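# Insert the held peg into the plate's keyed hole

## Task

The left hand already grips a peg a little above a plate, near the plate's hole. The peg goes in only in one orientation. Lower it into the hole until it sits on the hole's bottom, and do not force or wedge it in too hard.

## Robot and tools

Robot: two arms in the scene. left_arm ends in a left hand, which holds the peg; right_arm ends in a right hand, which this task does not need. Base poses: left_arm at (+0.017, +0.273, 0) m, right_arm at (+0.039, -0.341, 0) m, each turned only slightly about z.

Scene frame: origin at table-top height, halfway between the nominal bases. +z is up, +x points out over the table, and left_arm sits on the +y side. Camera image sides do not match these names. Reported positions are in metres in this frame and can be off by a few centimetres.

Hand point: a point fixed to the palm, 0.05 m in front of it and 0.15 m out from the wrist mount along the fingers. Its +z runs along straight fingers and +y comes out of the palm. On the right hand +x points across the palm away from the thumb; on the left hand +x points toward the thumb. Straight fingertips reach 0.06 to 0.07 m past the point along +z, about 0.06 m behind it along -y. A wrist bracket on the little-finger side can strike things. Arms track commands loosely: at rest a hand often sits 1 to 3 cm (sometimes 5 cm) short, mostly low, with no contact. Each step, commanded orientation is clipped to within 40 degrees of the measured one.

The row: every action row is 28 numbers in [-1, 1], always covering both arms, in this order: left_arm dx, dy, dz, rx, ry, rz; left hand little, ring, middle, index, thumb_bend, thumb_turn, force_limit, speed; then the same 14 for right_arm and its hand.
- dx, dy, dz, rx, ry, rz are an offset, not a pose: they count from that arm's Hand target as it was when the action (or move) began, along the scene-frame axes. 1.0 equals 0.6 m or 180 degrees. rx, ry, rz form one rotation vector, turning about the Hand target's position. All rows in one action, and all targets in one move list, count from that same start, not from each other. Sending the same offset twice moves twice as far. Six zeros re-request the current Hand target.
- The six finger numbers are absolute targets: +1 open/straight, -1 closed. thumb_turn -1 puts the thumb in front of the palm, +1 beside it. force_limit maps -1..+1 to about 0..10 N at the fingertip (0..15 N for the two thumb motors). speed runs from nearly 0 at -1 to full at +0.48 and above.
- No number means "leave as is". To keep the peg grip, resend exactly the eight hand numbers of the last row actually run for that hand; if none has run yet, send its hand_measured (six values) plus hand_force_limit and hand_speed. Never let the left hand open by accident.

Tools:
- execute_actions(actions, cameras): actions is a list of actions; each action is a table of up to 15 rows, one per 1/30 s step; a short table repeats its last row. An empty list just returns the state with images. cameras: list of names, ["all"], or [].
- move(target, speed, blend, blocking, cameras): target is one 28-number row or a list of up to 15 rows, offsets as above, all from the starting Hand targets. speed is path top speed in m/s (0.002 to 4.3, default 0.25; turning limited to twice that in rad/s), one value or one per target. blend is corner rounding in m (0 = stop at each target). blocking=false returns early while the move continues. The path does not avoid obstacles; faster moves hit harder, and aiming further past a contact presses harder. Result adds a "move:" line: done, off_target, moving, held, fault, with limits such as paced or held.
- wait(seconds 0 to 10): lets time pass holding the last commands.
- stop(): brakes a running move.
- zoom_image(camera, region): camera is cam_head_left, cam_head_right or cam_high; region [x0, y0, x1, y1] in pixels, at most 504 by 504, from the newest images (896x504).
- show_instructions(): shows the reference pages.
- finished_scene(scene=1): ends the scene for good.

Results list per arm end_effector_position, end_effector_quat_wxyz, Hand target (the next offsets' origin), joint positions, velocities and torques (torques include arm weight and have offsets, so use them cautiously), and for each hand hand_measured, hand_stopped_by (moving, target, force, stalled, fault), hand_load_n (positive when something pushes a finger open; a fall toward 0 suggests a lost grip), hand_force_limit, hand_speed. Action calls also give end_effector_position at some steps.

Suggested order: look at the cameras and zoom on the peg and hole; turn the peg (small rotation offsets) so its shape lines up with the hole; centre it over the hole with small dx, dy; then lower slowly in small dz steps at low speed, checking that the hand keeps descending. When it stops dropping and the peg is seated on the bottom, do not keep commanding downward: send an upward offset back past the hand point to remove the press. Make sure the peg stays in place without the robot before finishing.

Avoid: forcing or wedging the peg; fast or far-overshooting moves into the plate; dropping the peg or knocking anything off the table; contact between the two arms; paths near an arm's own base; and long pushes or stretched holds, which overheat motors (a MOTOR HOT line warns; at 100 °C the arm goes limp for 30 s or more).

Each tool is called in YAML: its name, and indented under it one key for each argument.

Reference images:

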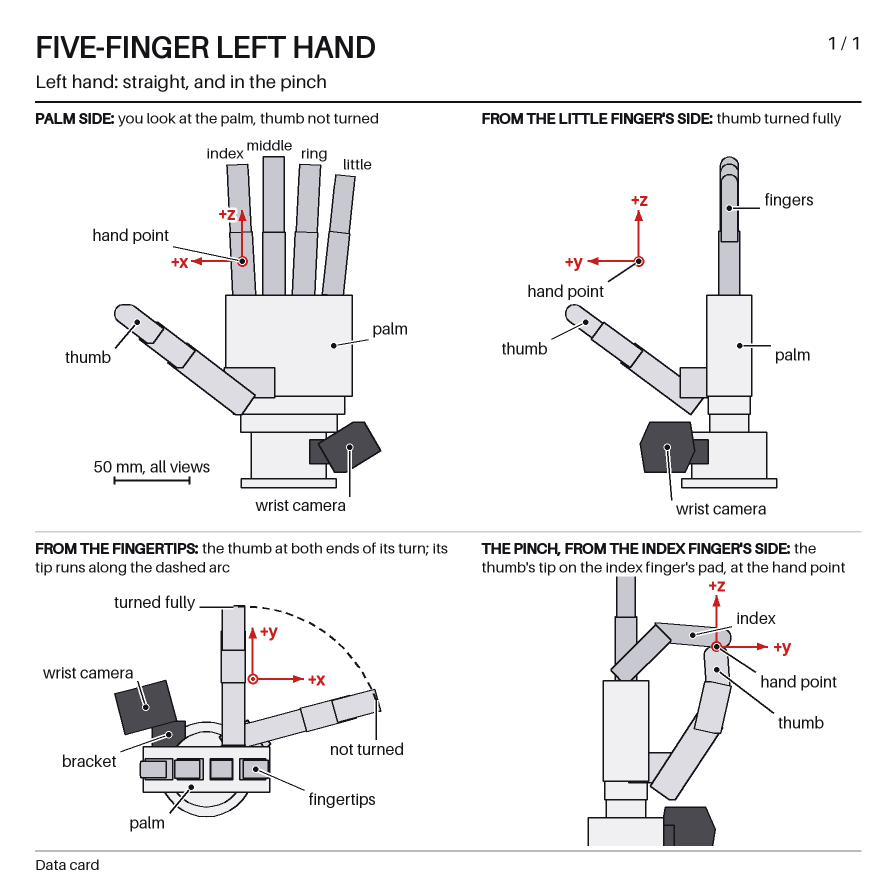

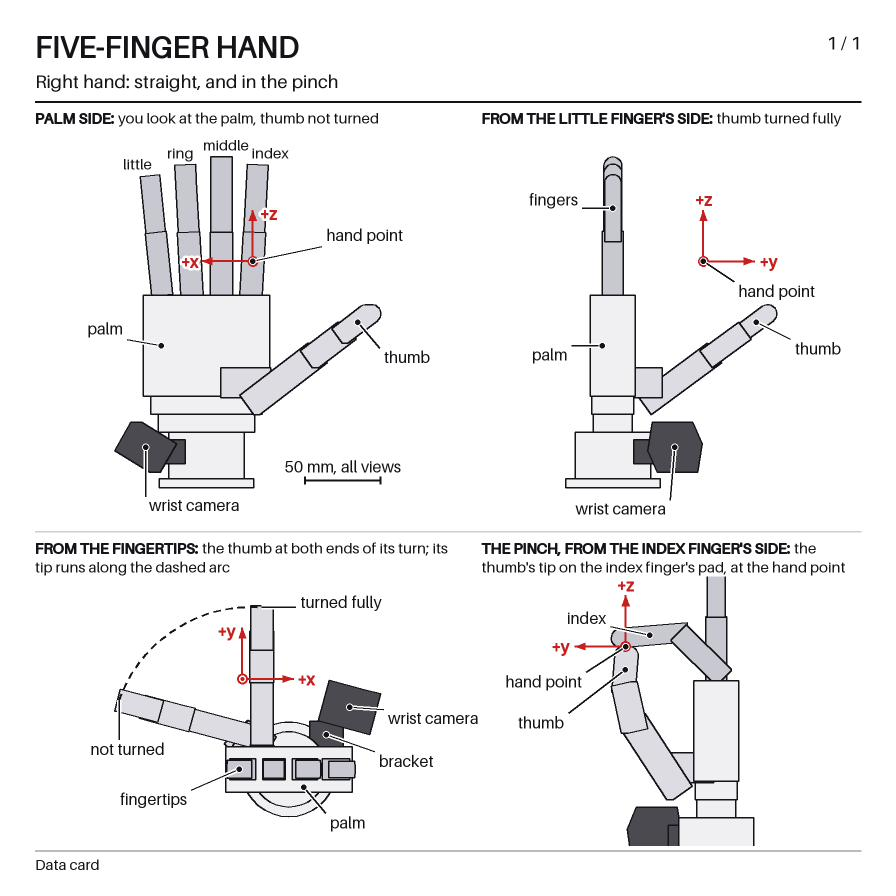

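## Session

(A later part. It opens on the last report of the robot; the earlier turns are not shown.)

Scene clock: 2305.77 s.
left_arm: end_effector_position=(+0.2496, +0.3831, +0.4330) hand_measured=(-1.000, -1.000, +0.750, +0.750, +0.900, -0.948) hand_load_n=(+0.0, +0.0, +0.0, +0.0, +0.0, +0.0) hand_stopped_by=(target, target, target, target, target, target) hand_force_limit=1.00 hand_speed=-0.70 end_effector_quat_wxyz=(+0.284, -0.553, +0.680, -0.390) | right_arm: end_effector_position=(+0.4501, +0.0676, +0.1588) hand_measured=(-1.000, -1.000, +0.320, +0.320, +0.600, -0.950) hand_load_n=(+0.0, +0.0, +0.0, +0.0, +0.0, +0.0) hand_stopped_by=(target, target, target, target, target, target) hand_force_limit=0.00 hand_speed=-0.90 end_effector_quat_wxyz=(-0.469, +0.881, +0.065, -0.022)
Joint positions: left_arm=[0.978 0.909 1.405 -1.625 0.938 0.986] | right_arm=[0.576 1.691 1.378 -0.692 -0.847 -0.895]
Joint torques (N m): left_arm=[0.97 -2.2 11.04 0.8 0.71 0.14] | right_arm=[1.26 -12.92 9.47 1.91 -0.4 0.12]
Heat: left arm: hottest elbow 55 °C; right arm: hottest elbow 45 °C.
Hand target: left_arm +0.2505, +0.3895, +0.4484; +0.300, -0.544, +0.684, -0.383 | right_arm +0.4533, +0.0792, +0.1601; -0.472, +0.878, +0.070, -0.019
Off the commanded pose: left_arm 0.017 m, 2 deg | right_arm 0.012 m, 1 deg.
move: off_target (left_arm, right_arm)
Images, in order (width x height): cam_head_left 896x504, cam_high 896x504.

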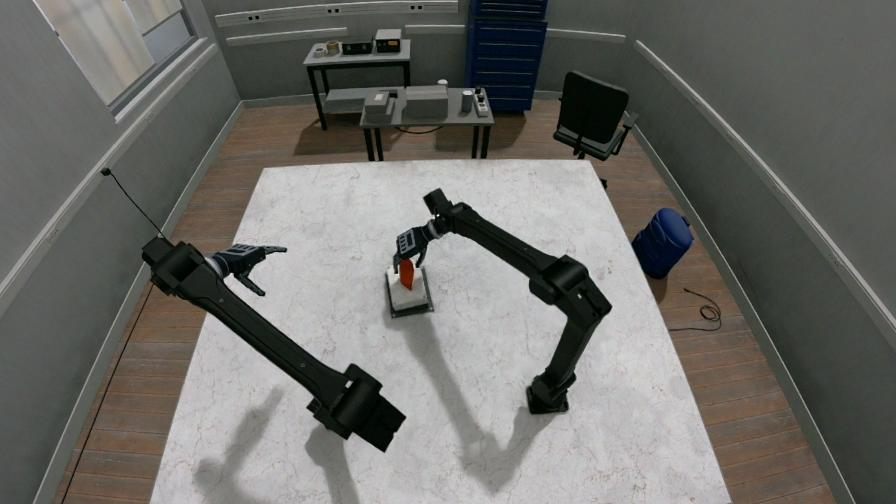

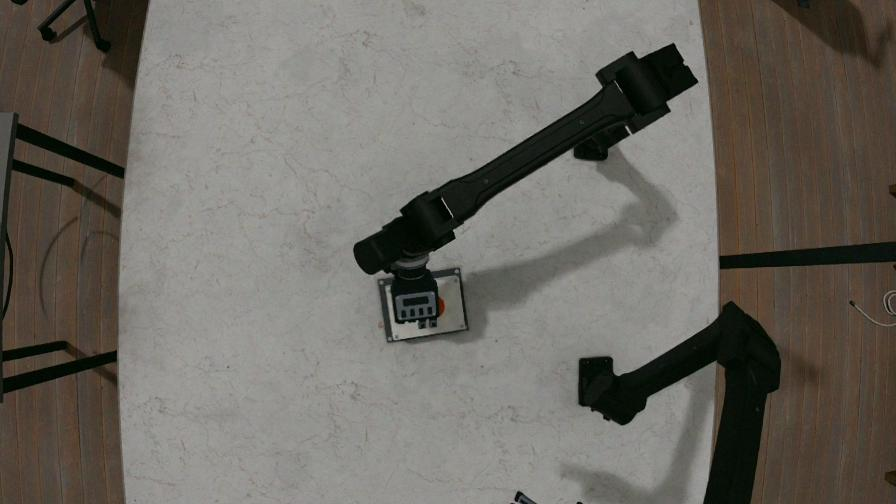

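move:
  target:
    - [0,0,0,0,0,0,-1,-1,0.75,0.75,0.9,-0.948,1.0,-0.7,0.002,0.008,-0.02,0,0,0,-1,-1,0.32,0.32,0.6,-0.95,0.0,-0.9]
    - [0,0,0,0,0,0,-1,-1,0.75,0.75,0.9,-0.948,1.0,-0.7,0.002,0.008,-0.02,0,0,0,-1,-1,0.19,0.19,0.50,-0.95,0.0,-0.9]
  speed: 0.04
  cameras: ["cam_head_left","cam_high"]

zoom_image:
  camera: "cam_head_left"
  region: [370, 230, 450, 330]

zoom_image:
  camera: "cam_high"
  region: [380, 260, 480, 350]

Scene clock: 2321.03 s.
left_arm: end_effector_position=(+0.2496, +0.3831, +0.4330) hand_measured=(-1.000, -1.000, +0.750, +0.750, +0.900, -0.948) hand_load_n=(+0.0, +0.0, +0.0, -0.5, +0.0, +0.0) hand_stopped_by=(target, target, target, target, target, target) hand_force_limit=1.00 hand_speed=-0.70 end_effector_quat_wxyz=(+0.284, -0.553, +0.680, -0.390) | right_arm: end_effector_position=(+0.4547, +0.0735, +0.1508) hand_measured=(-1.000, -1.000, +0.190, +0.190, +0.500, -0.950) hand_load_n=(+0.0, +0.5, +0.5, +0.0, +1.5, +0.0) hand_stopped_by=(target, target, target, target, target, target) hand_force_limit=0.00 hand_speed=-0.90 end_effector_quat_wxyz=(-0.470, +0.880, +0.065, -0.018)
Joint positions: left_arm=[0.978 0.909 1.405 -1.625 0.938 0.986] | right_arm=[0.581 1.71 1.378 -0.658 -0.842 -0.886]
Joint torques (N m): left_arm=[0.91 -2.2 11.04 0.8 0.7 0.14] | right_arm=[1.32 -13.16 8.81 1.95 -0.43 0.08]
Heat: left arm: hottest elbow 55 °C; right arm: hottest elbow 46 °C.
Hand target: left_arm +0.2505, +0.3895, +0.4484; +0.300, -0.544, +0.684, -0.383 | right_arm +0.4545, +0.0840, +0.1478; -0.472, +0.879, +0.070, -0.019
Off the commanded pose: left_arm 0.017 m, 2 deg | right_arm 0.011 m, 1 deg.
move: off_target (left_arm, right_arm); target 2's new numbers were sent with right_arm's hand 0.011 m and 0 deg from that target
Images, in order (width x height): cam_head_left 896x504, cam_high 896x504.

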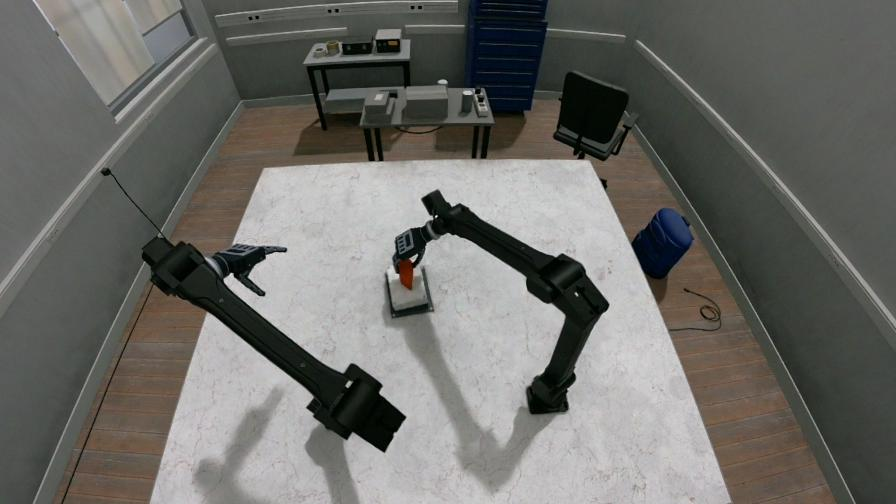

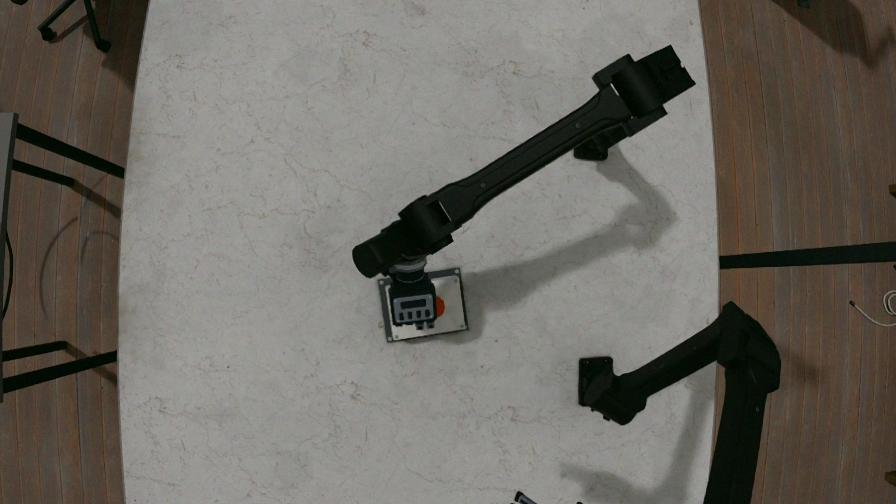

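Scaled by 5.040 from the camera's 896x504 image, which has a finer 1280x720 frame.

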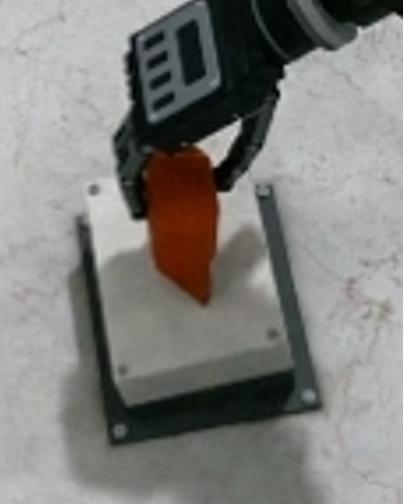

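Scaled by 5.040 from the camera's 896x504 image, which has a finer 1280x720 frame.

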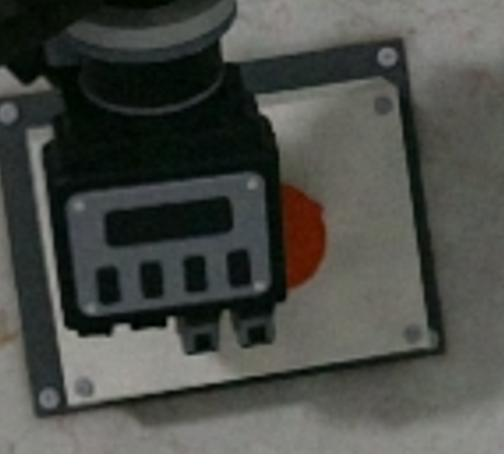

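move:
  target:
    - [0,0,0,0,0,0,-1,-1,0.75,0.75,0.9,-0.948,1.0,-0.7,0,0,0.0,0,0,0,-1,-1,0.05,0.05,0.2,-0.95,-0.8,-0.88]
    - [0,0,0,0,0,0,-1,-1,0.75,0.75,0.9,-0.948,1.0,-0.7,0,0,0,0,0,0,-1,-1,0.0,0.0,0.1,-0.95,0.2,-0.94]
    - [0,0,0,0,0,0,-1,-1,0.75,0.75,0.9,-0.948,1.0,-0.7,0,0,0,0,0,0,-1,-1,-0.05,-0.05,0.05,-0.95,0.9,-0.94]
  speed: 0.04
  cameras: ["cam_head_left","cam_head_right","cam_high"]

zoom_image:
  camera: "cam_head_left"
  region: [390, 250, 430, 300]

zoom_image:
  camera: "cam_high"
  region: [400, 285, 460, 330]

Scene clock: 2327.77 s.
left_arm: end_effector_position=(+0.2496, +0.3831, +0.4330) hand_measured=(-1.000, -1.000, +0.750, +0.750, +0.900, -0.948) hand_load_n=(+0.0, +0.0, +0.0, +0.0, +0.0, +0.0) hand_stopped_by=(target, target, target, target, target, target) hand_force_limit=1.00 hand_speed=-0.70 end_effector_quat_wxyz=(+0.284, -0.553, +0.680, -0.390) | right_arm: end_effector_position=(+0.4545, +0.0738, +0.1507) hand_measured=(-1.000, -1.000, +0.158, +0.146, +0.504, -0.950) hand_load_n=(+0.0, +0.0, +8.0, +9.5, +18.0, -0.5) hand_stopped_by=(target, target, force, force, force, target) hand_force_limit=0.90 hand_speed=-0.94 end_effector_quat_wxyz=(-0.470, +0.880, +0.066, -0.018)
Joint positions: left_arm=[0.978 0.909 1.405 -1.625 0.938 0.986] | right_arm=[0.582 1.71 1.378 -0.658 -0.842 -0.886]
Joint torques (N m): left_arm=[0.91 -2.14 11.06 0.8 0.71 0.14] | right_arm=[1.26 -13.1 8.83 1.95 -0.44 0.08]
Heat: left arm: hottest elbow 55 °C; right arm: hottest elbow 46 °C.
Hand target: left_arm +0.2505, +0.3895, +0.4484; +0.300, -0.544, +0.684, -0.383 | right_arm +0.4545, +0.0840, +0.1479; -0.472, +0.879, +0.070, -0.019
Off the commanded pose: left_arm 0.017 m, 2 deg | right_arm 0.011 m, 1 deg.
move: off_target (left_arm, right_arm); target 2's new numbers were sent with right_arm's hand 0.011 m and 1 deg from that target; target 3's new numbers were sent with right_arm's hand 0.011 m and 1 deg from that target

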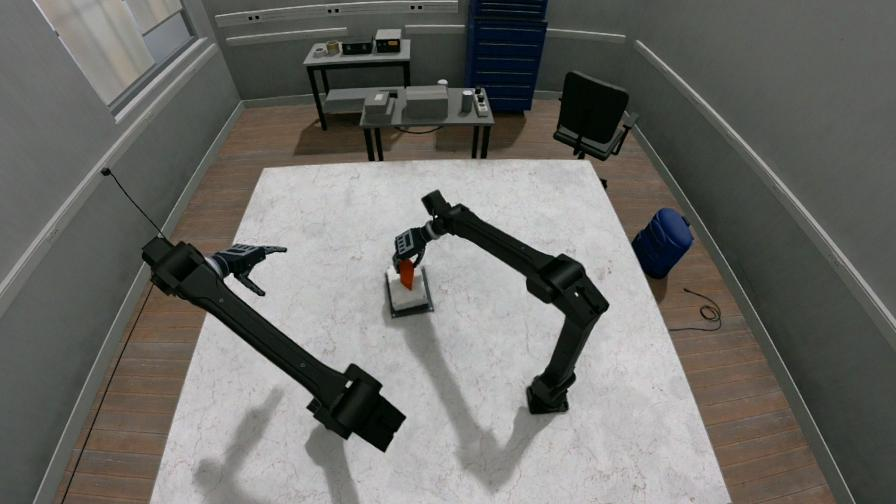

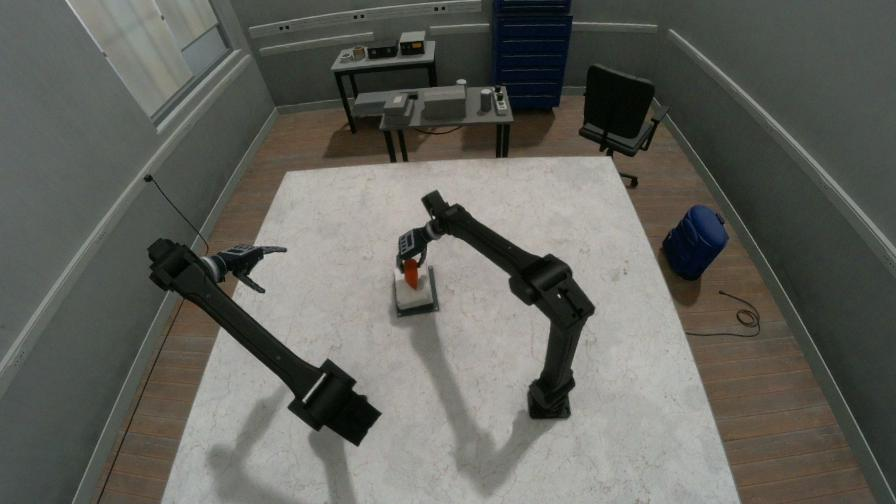

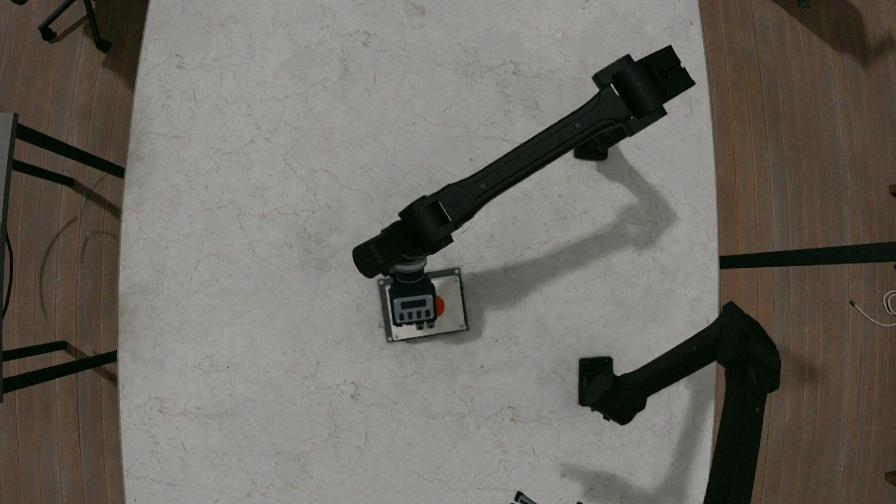

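Scaled by 10.080 from the camera's 896x504 image, which has a finer 1280x720 frame.

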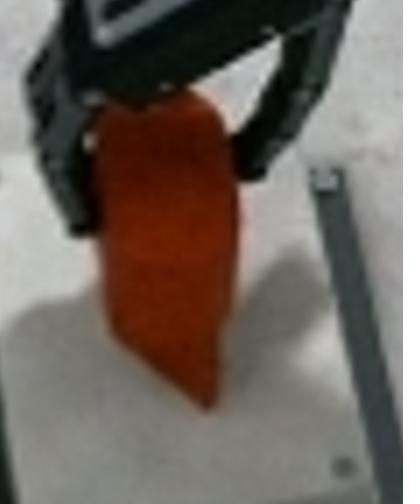

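Scaled by 8.400 from the camera's 896x504 image, which has a finer 1280x720 frame.

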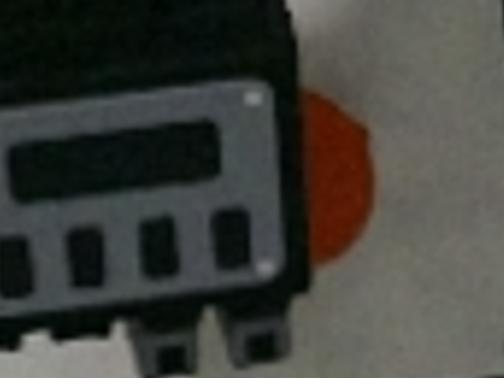

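move:
  target:
    - [0,0,0,0,0,0,-1,-1,0.75,0.75,0.9,-0.948,1.0,-0.7,0,0,0.05,0,0,0,-1,-1,-0.05,-0.05,0.05,-0.95,0.9,-0.94]
    - [0,0,0,0,0,0,-1,-1,0.75,0.75,0.9,-0.948,1.0,-0.7,-0.01,0,0.05,0,-0.044,0,-1,-1,-0.05,-0.05,0.05,-0.95,0.9,-0.94]
  speed: 0.06
  cameras: ["cam_head_left","cam_head_right","cam_high"]

zoom_image:
  camera: "cam_head_left"
  region: [390, 250, 430, 300]

zoom_image:
  camera: "cam_high"
  region: [400, 285, 460, 330]

Scene clock: 2334.93 s.
left_arm: end_effector_position=(+0.2496, +0.3831, +0.4330) hand_measured=(-1.000, -1.000, +0.750, +0.750, +0.900, -0.948) hand_load_n=(-0.5, +0.0, -0.5, +0.0, +0.0, +0.0) hand_stopped_by=(target, target, target, target, target, target) hand_force_limit=1.00 hand_speed=-0.70 end_effector_quat_wxyz=(+0.284, -0.553, +0.680, -0.390) | right_arm: end_effector_position=(+0.4475, +0.0760, +0.1545) hand_measured=(-1.000, -1.000, +0.158, +0.146, +0.504, -0.950) hand_load_n=(+0.0, +0.0, +8.0, +8.5, +16.5, +0.0) hand_stopped_by=(target, target, force, force, force, target) hand_force_limit=0.90 hand_speed=-0.94 end_effector_quat_wxyz=(-0.454, +0.887, +0.077, +0.015)
Joint positions: left_arm=[0.978 0.909 1.405 -1.625 0.938 0.986] | right_arm=[0.613 1.665 1.342 -0.626 -0.765 -0.889]
Joint torques (N m): left_arm=[0.91 -2.14 11.04 0.8 0.7 0.14] | right_arm=[1.14 -16.73 8.55 2.22 -0.3 -0.2]
Heat: left arm: hottest elbow 55 °C; right arm: hottest elbow 46 °C.
Hand target: left_arm +0.2505, +0.3895, +0.4484; +0.300, -0.544, +0.684, -0.383 | right_arm +0.4484, +0.0840, +0.1778; -0.466, +0.878, +0.102, +0.042
Off the commanded pose: left_arm 0.017 m, 2 deg | right_arm 0.025 m, 4 deg.
move: off_target (left_arm, right_arm)

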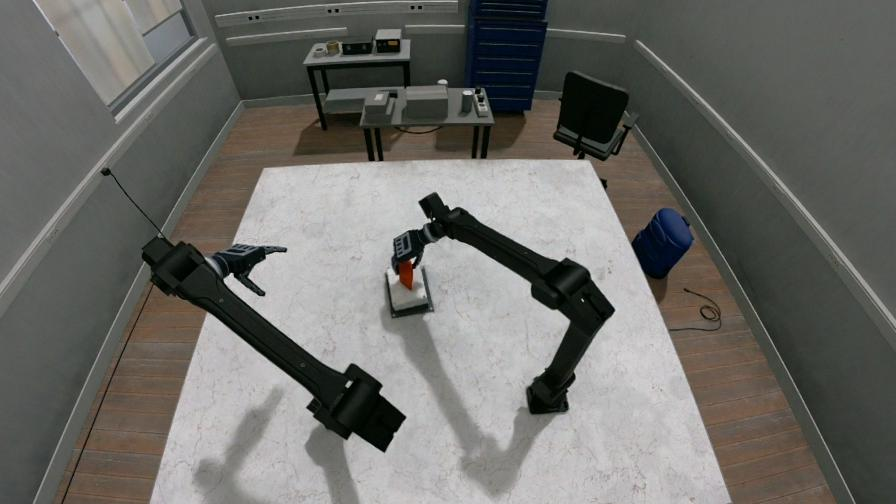

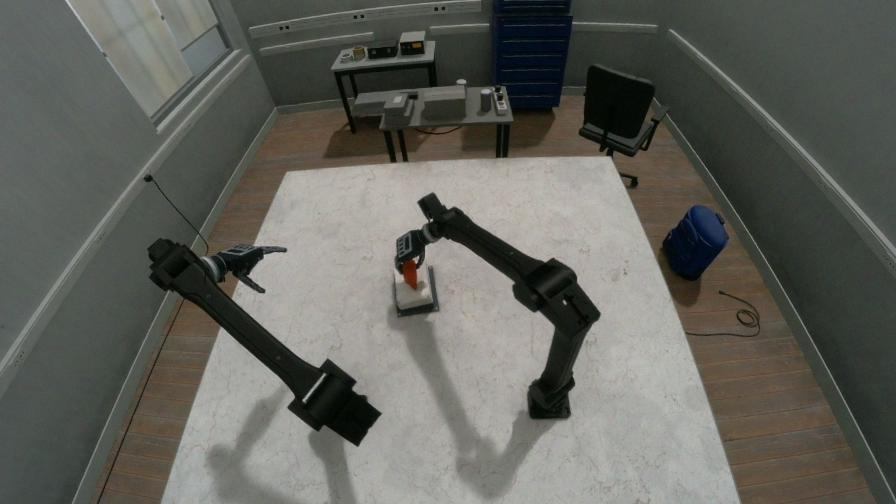

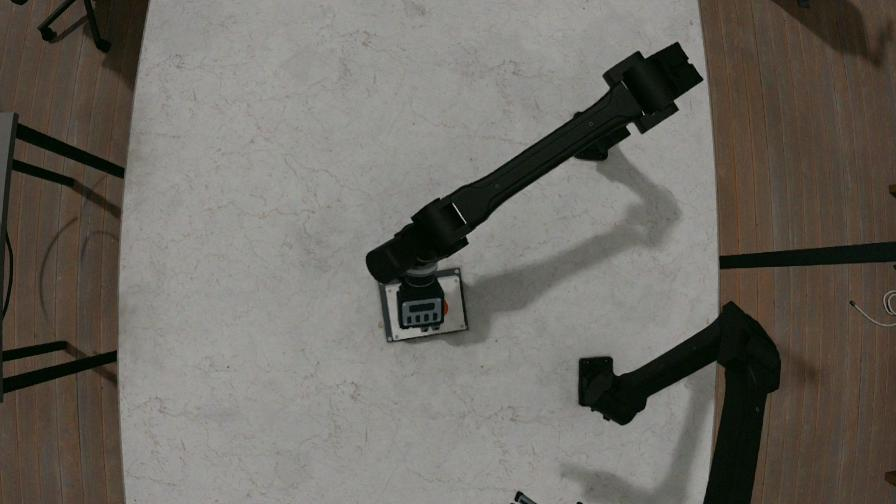

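Scaled by 10.080 from the camera's 896x504 image, which has a finer 1280x720 frame.

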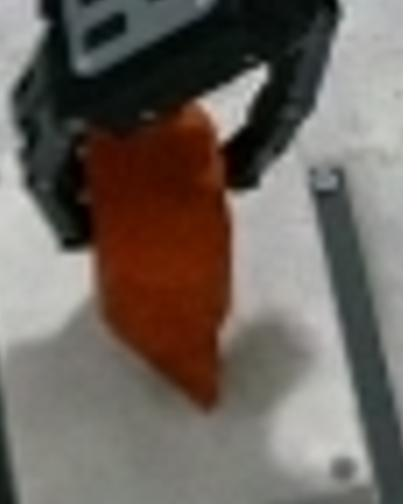

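Scaled by 8.400 from the camera's 896x504 image, which has a finer 1280x720 frame.

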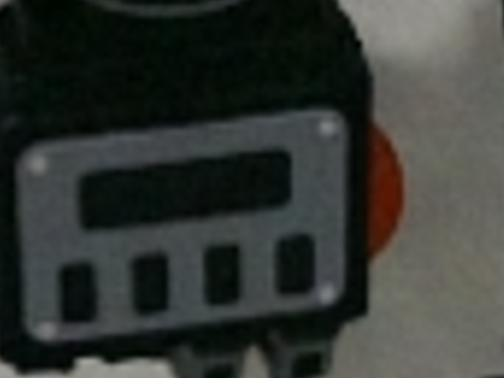

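move:
  target: [0,0,0,0,0,0,-1,-1,0.75,0.75,0.9,-0.948,1.0,-0.7,0.0,0,0.0,0,0,0,-1,-1,-0.05,-0.05,0.05,-0.95,0.9,-0.94]
  speed: 0.06

Scene clock: 2338.30 s.
left_arm: end_effector_position=(+0.2496, +0.3831, +0.4330) hand_measured=(-1.000, -1.000, +0.750, +0.750, +0.900, -0.948) hand_load_n=(+0.0, +0.0, +0.0, +0.0, +0.0, +0.0) hand_stopped_by=(target, target, target, target, target, target) hand_force_limit=1.00 hand_speed=-0.70 end_effector_quat_wxyz=(+0.284, -0.553, +0.680, -0.390) | right_arm: end_effector_position=(+0.4475, +0.0760, +0.1545) hand_measured=(-1.000, -1.000, +0.158, +0.146, +0.504, -0.950) hand_load_n=(+0.0, +0.0, +8.0, +8.5, +17.0, +0.0) hand_stopped_by=(target, target, force, force, force, target) hand_force_limit=0.90 hand_speed=-0.94 end_effector_quat_wxyz=(-0.454, +0.887, +0.077, +0.015)
Joint positions: left_arm=[0.978 0.909 1.405 -1.625 0.938 0.986] | right_arm=[0.613 1.665 1.342 -0.626 -0.765 -0.889]
Joint torques (N m): left_arm=[0.91 -2.14 11.04 0.79 0.7 0.14] | right_arm=[1.2 -16.73 8.54 2.21 -0.29 -0.2]
Heat: left arm: hottest elbow 55 °C; right arm: hottest elbow 45 °C.
Hand target: left_arm +0.2505, +0.3895, +0.4484; +0.300, -0.544, +0.684, -0.383 | right_arm +0.4484, +0.0840, +0.1779; -0.466, +0.878, +0.102, +0.042
Off the commanded pose: left_arm 0.017 m, 2 deg | right_arm 0.025 m, 4 deg.
move: off_target (left_arm, right_arm)

move:
  target: [0,0,0,0,0,0,-1,-1,0.75,0.75,0.9,-0.948,1.0,-0.7,0.005,0,0.03,0,0,0,-1,-1,-0.05,-0.05,0.05,-0.95,0.9,-0.94]
  speed: 0.06
  cameras: ["cam_head_left","cam_head_right","cam_high"]

zoom_image:
  camera: "cam_head_left"
  region: [390, 250, 430, 300]

zoom_image:
  camera: "cam_head_right"
  region: [395, 250, 435, 300]

zoom_image:
  camera: "cam_high"
  region: [400, 285, 460, 330]

Scene clock: 2343.27 s.
left_arm: end_effector_position=(+0.2496, +0.3831, +0.4330) hand_measured=(-1.000, -1.000, +0.750, +0.750, +0.900, -0.948) hand_load_n=(+0.0, +0.0, +0.5, +0.0, +0.0, +0.0) hand_stopped_by=(target, target, target, target, target, target) hand_force_limit=1.00 hand_speed=-0.70 end_effector_quat_wxyz=(+0.284, -0.553, +0.680, -0.390) | right_arm: end_effector_position=(+0.4463, +0.0748, +0.1555) hand_measured=(-1.000, -1.000, +0.158, +0.146, +0.504, -0.950) hand_load_n=(+0.0, +0.0, +7.5, +9.0, +17.5, +2.0) hand_stopped_by=(target, target, force, force, force, target) hand_force_limit=0.90 hand_speed=-0.94 end_effector_quat_wxyz=(-0.453, +0.888, +0.083, +0.016)
Joint positions: left_arm=[0.978 0.909 1.405 -1.625 0.938 0.986] | right_arm=[0.613 1.661 1.342 -0.636 -0.764 -0.903]
Joint torques (N m): left_arm=[0.91 -2.14 11.04 0.8 0.7 0.14] | right_arm=[0.73 -17.03 11.18 0.55 -0.38 -0.09]
Heat: left arm: hottest elbow 55 °C; right arm: hottest elbow 45 °C.
Hand target: left_arm +0.2505, +0.3895, +0.4484; +0.300, -0.544, +0.684, -0.383 | right_arm +0.4514, +0.0841, +0.1958; -0.466, +0.878, +0.102, +0.042
Off the commanded pose: left_arm 0.017 m, 2 deg | right_arm 0.042 m, 4 deg.
move: off_target (left_arm, right_arm)

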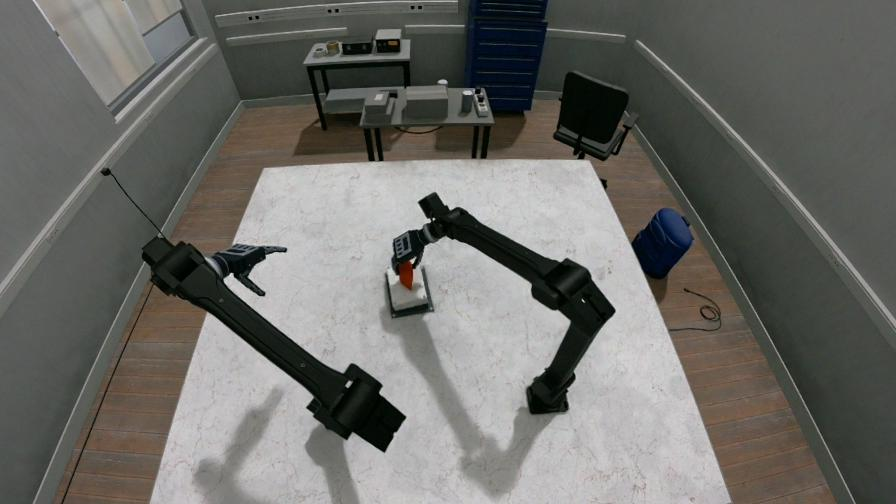

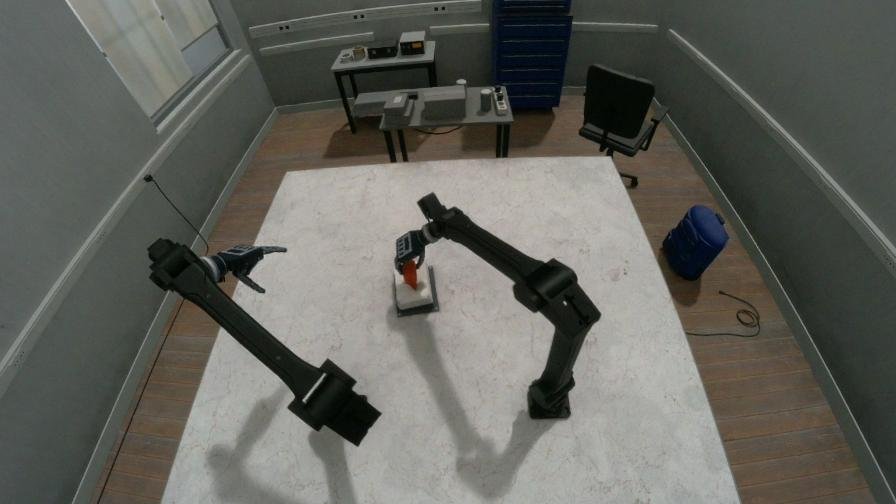

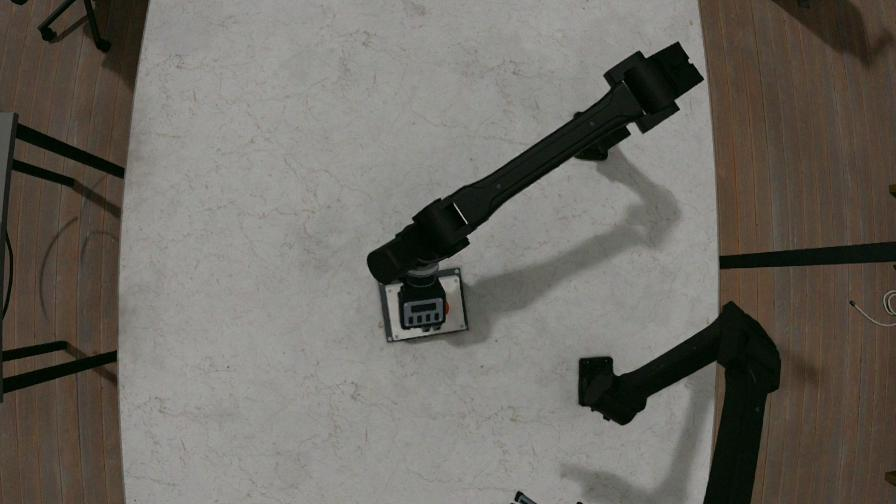

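Scaled by 10.080 from the camera's 896x504 image, which has a finer 1280x720 frame.

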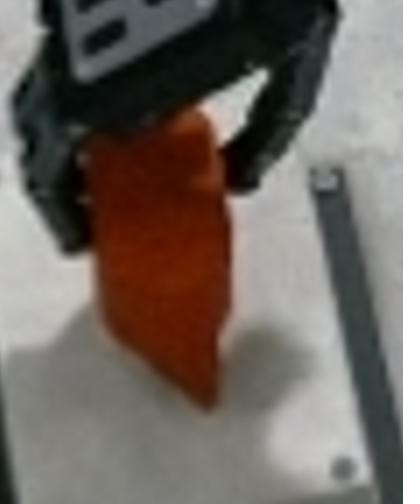

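Scaled by 10.080 from the camera's 896x504 image, which has a finer 1280x720 frame.

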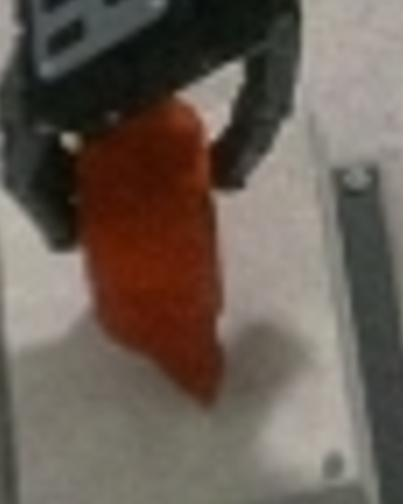

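Scaled by 8.400 from the camera's 896x504 image, which has a finer 1280x720 frame.

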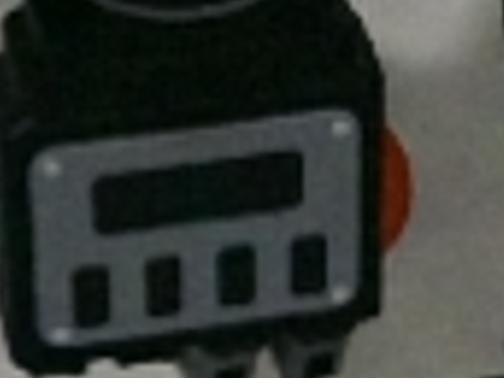

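move:
  target: [0,0,0,0,0,0,-1,-1,0.75,0.75,0.9,-0.948,1.0,-0.7,0.003,0,0.02,0,0,0,-1,-1,-0.05,-0.05,0.05,-0.95,0.9,-0.94]
  speed: 0.06
  cameras: ["cam_head_left","cam_head_right","cam_high"]

zoom_image:
  camera: "cam_head_left"
  region: [390, 250, 430, 300]

zoom_image:
  camera: "cam_head_right"
  region: [395, 250, 435, 300]

zoom_image:
  camera: "cam_high"
  region: [400, 285, 460, 330]

Scene clock: 2364.00 s.
left_arm: end_effector_position=(+0.2496, +0.3831, +0.4330) hand_measured=(-1.000, -1.000, +0.750, +0.750, +0.900, -0.948) hand_load_n=(+0.0, +0.0, +0.0, +0.0, +0.0, +0.0) hand_stopped_by=(target, target, target, target, target, target) hand_force_limit=1.00 hand_speed=-0.70 end_effector_quat_wxyz=(+0.284, -0.553, +0.680, -0.390) | right_arm: end_effector_position=(+0.4429, +0.0738, +0.1580) hand_measured=(-1.000, -1.000, +0.158, +0.146, +0.504, -0.950) hand_load_n=(+0.0, +0.0, +8.5, +9.0, +19.0, +3.5) hand_stopped_by=(target, target, force, force, force, target) hand_force_limit=0.90 hand_speed=-0.94 end_effector_quat_wxyz=(-0.449, +0.889, +0.085, +0.011)
Joint positions: left_arm=[0.978 0.909 1.405 -1.625 0.938 0.986] | right_arm=[0.616 1.659 1.351 -0.666 -0.764 -0.913]
Joint torques (N m): left_arm=[0.91 -2.2 11.06 0.8 0.7 0.14] | right_arm=[0.62 -17.38 12.25 0.4 -0.43 -0.03]
Heat: left arm: hottest elbow 55 °C; right arm: hottest elbow 44 °C.
Hand target: left_arm +0.2505, +0.3895, +0.4484; +0.300, -0.544, +0.684, -0.383 | right_arm +0.4533, +0.0839, +0.2077; -0.466, +0.878, +0.102, +0.042
Off the commanded pose: left_arm 0.017 m, 2 deg | right_arm 0.052 m, 5 deg.
move: off_target (left_arm, right_arm)

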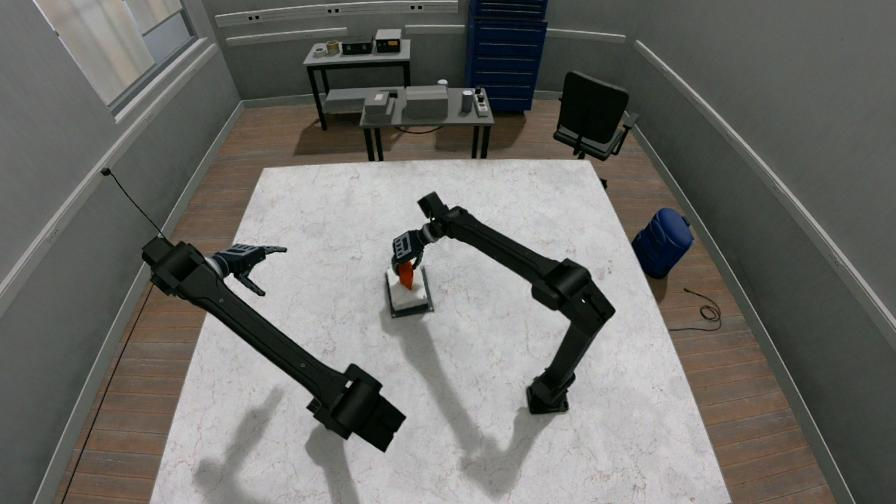

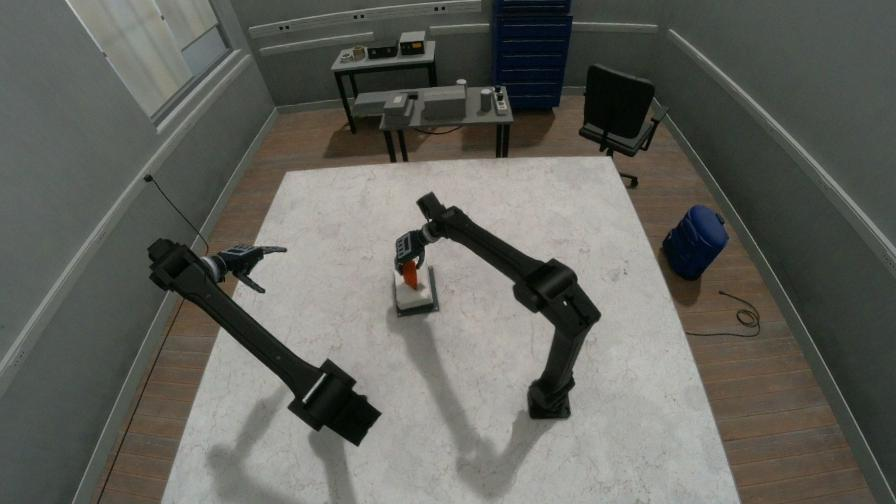

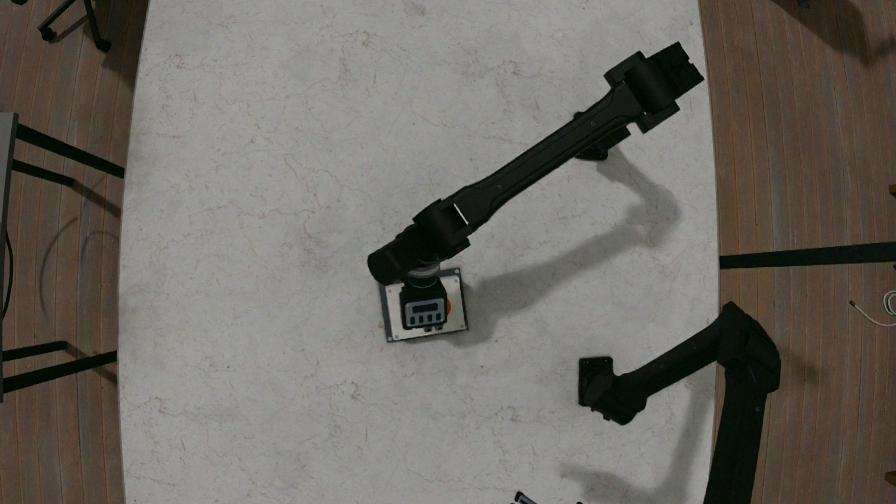

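Scaled by 10.080 from the camera's 896x504 image, which has a finer 1280x720 frame.

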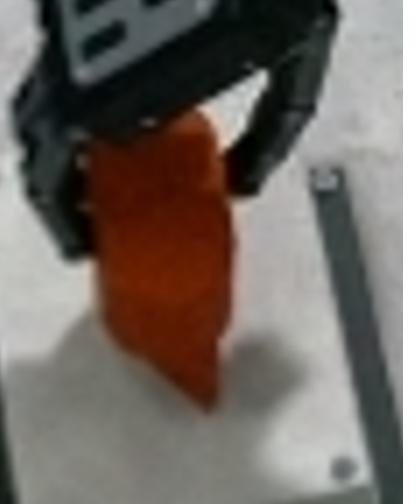

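Scaled by 10.080 from the camera's 896x504 image, which has a finer 1280x720 frame.

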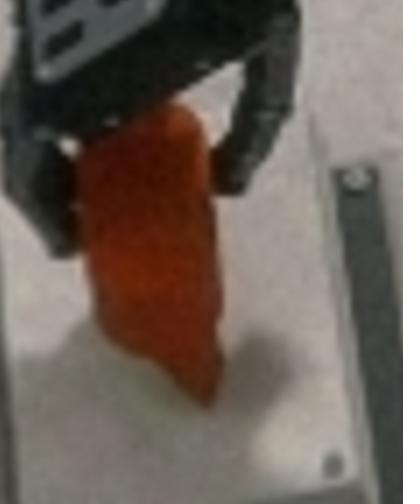

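Scaled by 8.400 from the camera's 896x504 image, which has a finer 1280x720 frame.

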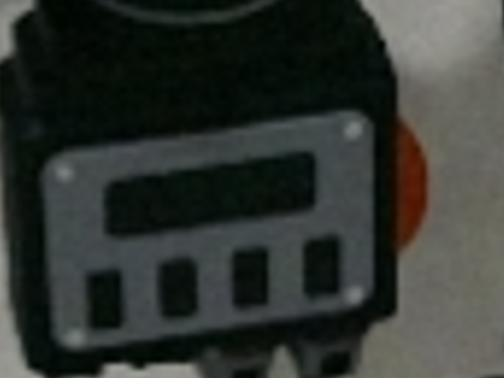

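move:
  target: [0,0,0,0,0,0,-1,-1,0.75,0.75,0.9,-0.948,1.0,-0.7,-0.003,0,-0.082,0,0.044,0,-1,-1,-0.05,-0.05,0.05,-0.95,0.9,-0.94]
  speed: 0.06
  cameras: ["cam_head_left","cam_head_right","cam_high"]

zoom_image:
  camera: "cam_head_left"
  region: [390, 250, 430, 300]

zoom_image:
  camera: "cam_head_right"
  region: [395, 250, 435, 300]

zoom_image:
  camera: "cam_high"
  region: [400, 285, 460, 330]

Scene clock: 2373.83 s.
left_arm: end_effector_position=(+0.2496, +0.3831, +0.4330) hand_measured=(-1.000, -1.000, +0.750, +0.750, +0.900, -0.948) hand_load_n=(+0.0, +0.5, +0.0, -0.5, +0.0, +0.0) hand_stopped_by=(target, target, target, target, target, target) hand_force_limit=1.00 hand_speed=-0.70 end_effector_quat_wxyz=(+0.284, -0.553, +0.680, -0.390) | right_arm: end_effector_position=(+0.4349, +0.0785, +0.1562) hand_measured=(-1.000, -1.000, +0.158, +0.146, +0.504, -0.950) hand_load_n=(+0.0, +0.0, +9.5, +6.5, +15.5, -1.0) hand_stopped_by=(target, target, force, force, force, target) hand_force_limit=0.90 hand_speed=-0.94 end_effector_quat_wxyz=(-0.467, +0.880, +0.077, -0.024)
Joint positions: left_arm=[0.978 0.909 1.405 -1.625 0.938 0.986] | right_arm=[0.609 1.68 1.357 -0.671 -0.836 -0.888]
Joint torques (N m): left_arm=[0.91 -2.2 11.04 0.81 0.7 0.14] | right_arm=[-0.62 -11.69 10.77 1.61 -0.58 0.15]
Heat: left arm: hottest elbow 55 °C; right arm: hottest elbow 46 °C.
Hand target: left_arm +0.2505, +0.3895, +0.4484; +0.300, -0.544, +0.684, -0.383 | right_arm +0.4513, +0.0841, +0.1586; -0.472, +0.879, +0.070, -0.019
Off the commanded pose: left_arm 0.017 m, 2 deg | right_arm 0.018 m, 1 deg.
move: off_target (left_arm, right_arm)

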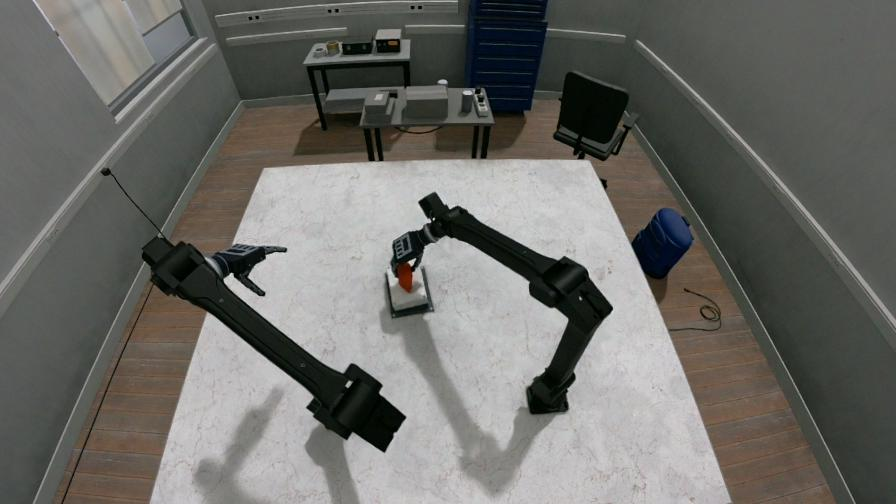

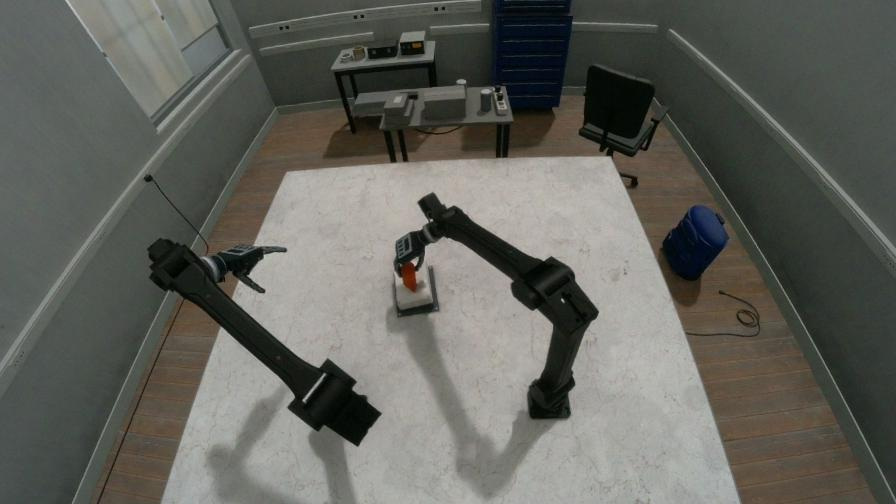

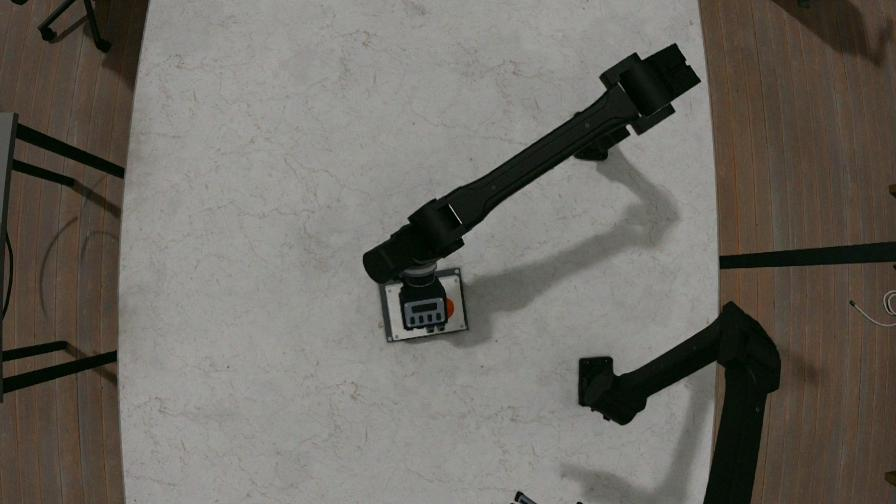

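Scaled by 10.080 from the camera's 896x504 image, which has a finer 1280x720 frame.

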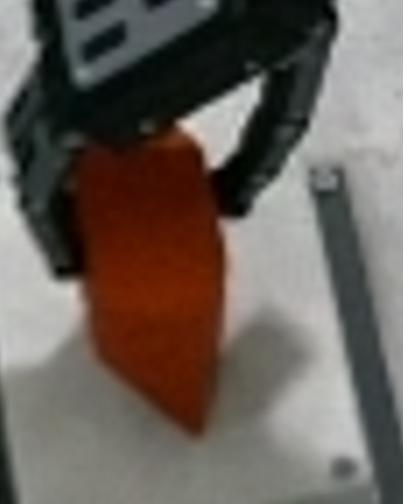

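Scaled by 10.080 from the camera's 896x504 image, which has a finer 1280x720 frame.

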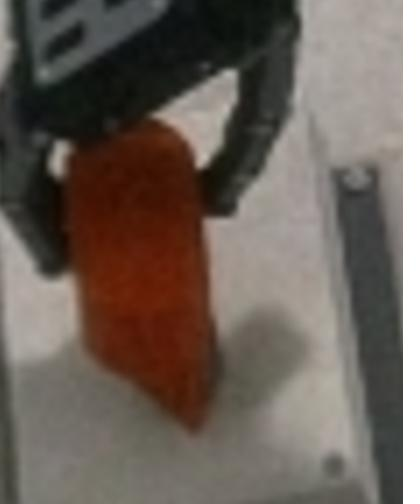

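Scaled by 8.400 from the camera's 896x504 image, which has a finer 1280x720 frame.

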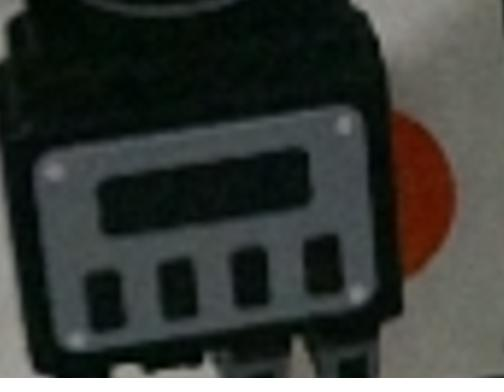

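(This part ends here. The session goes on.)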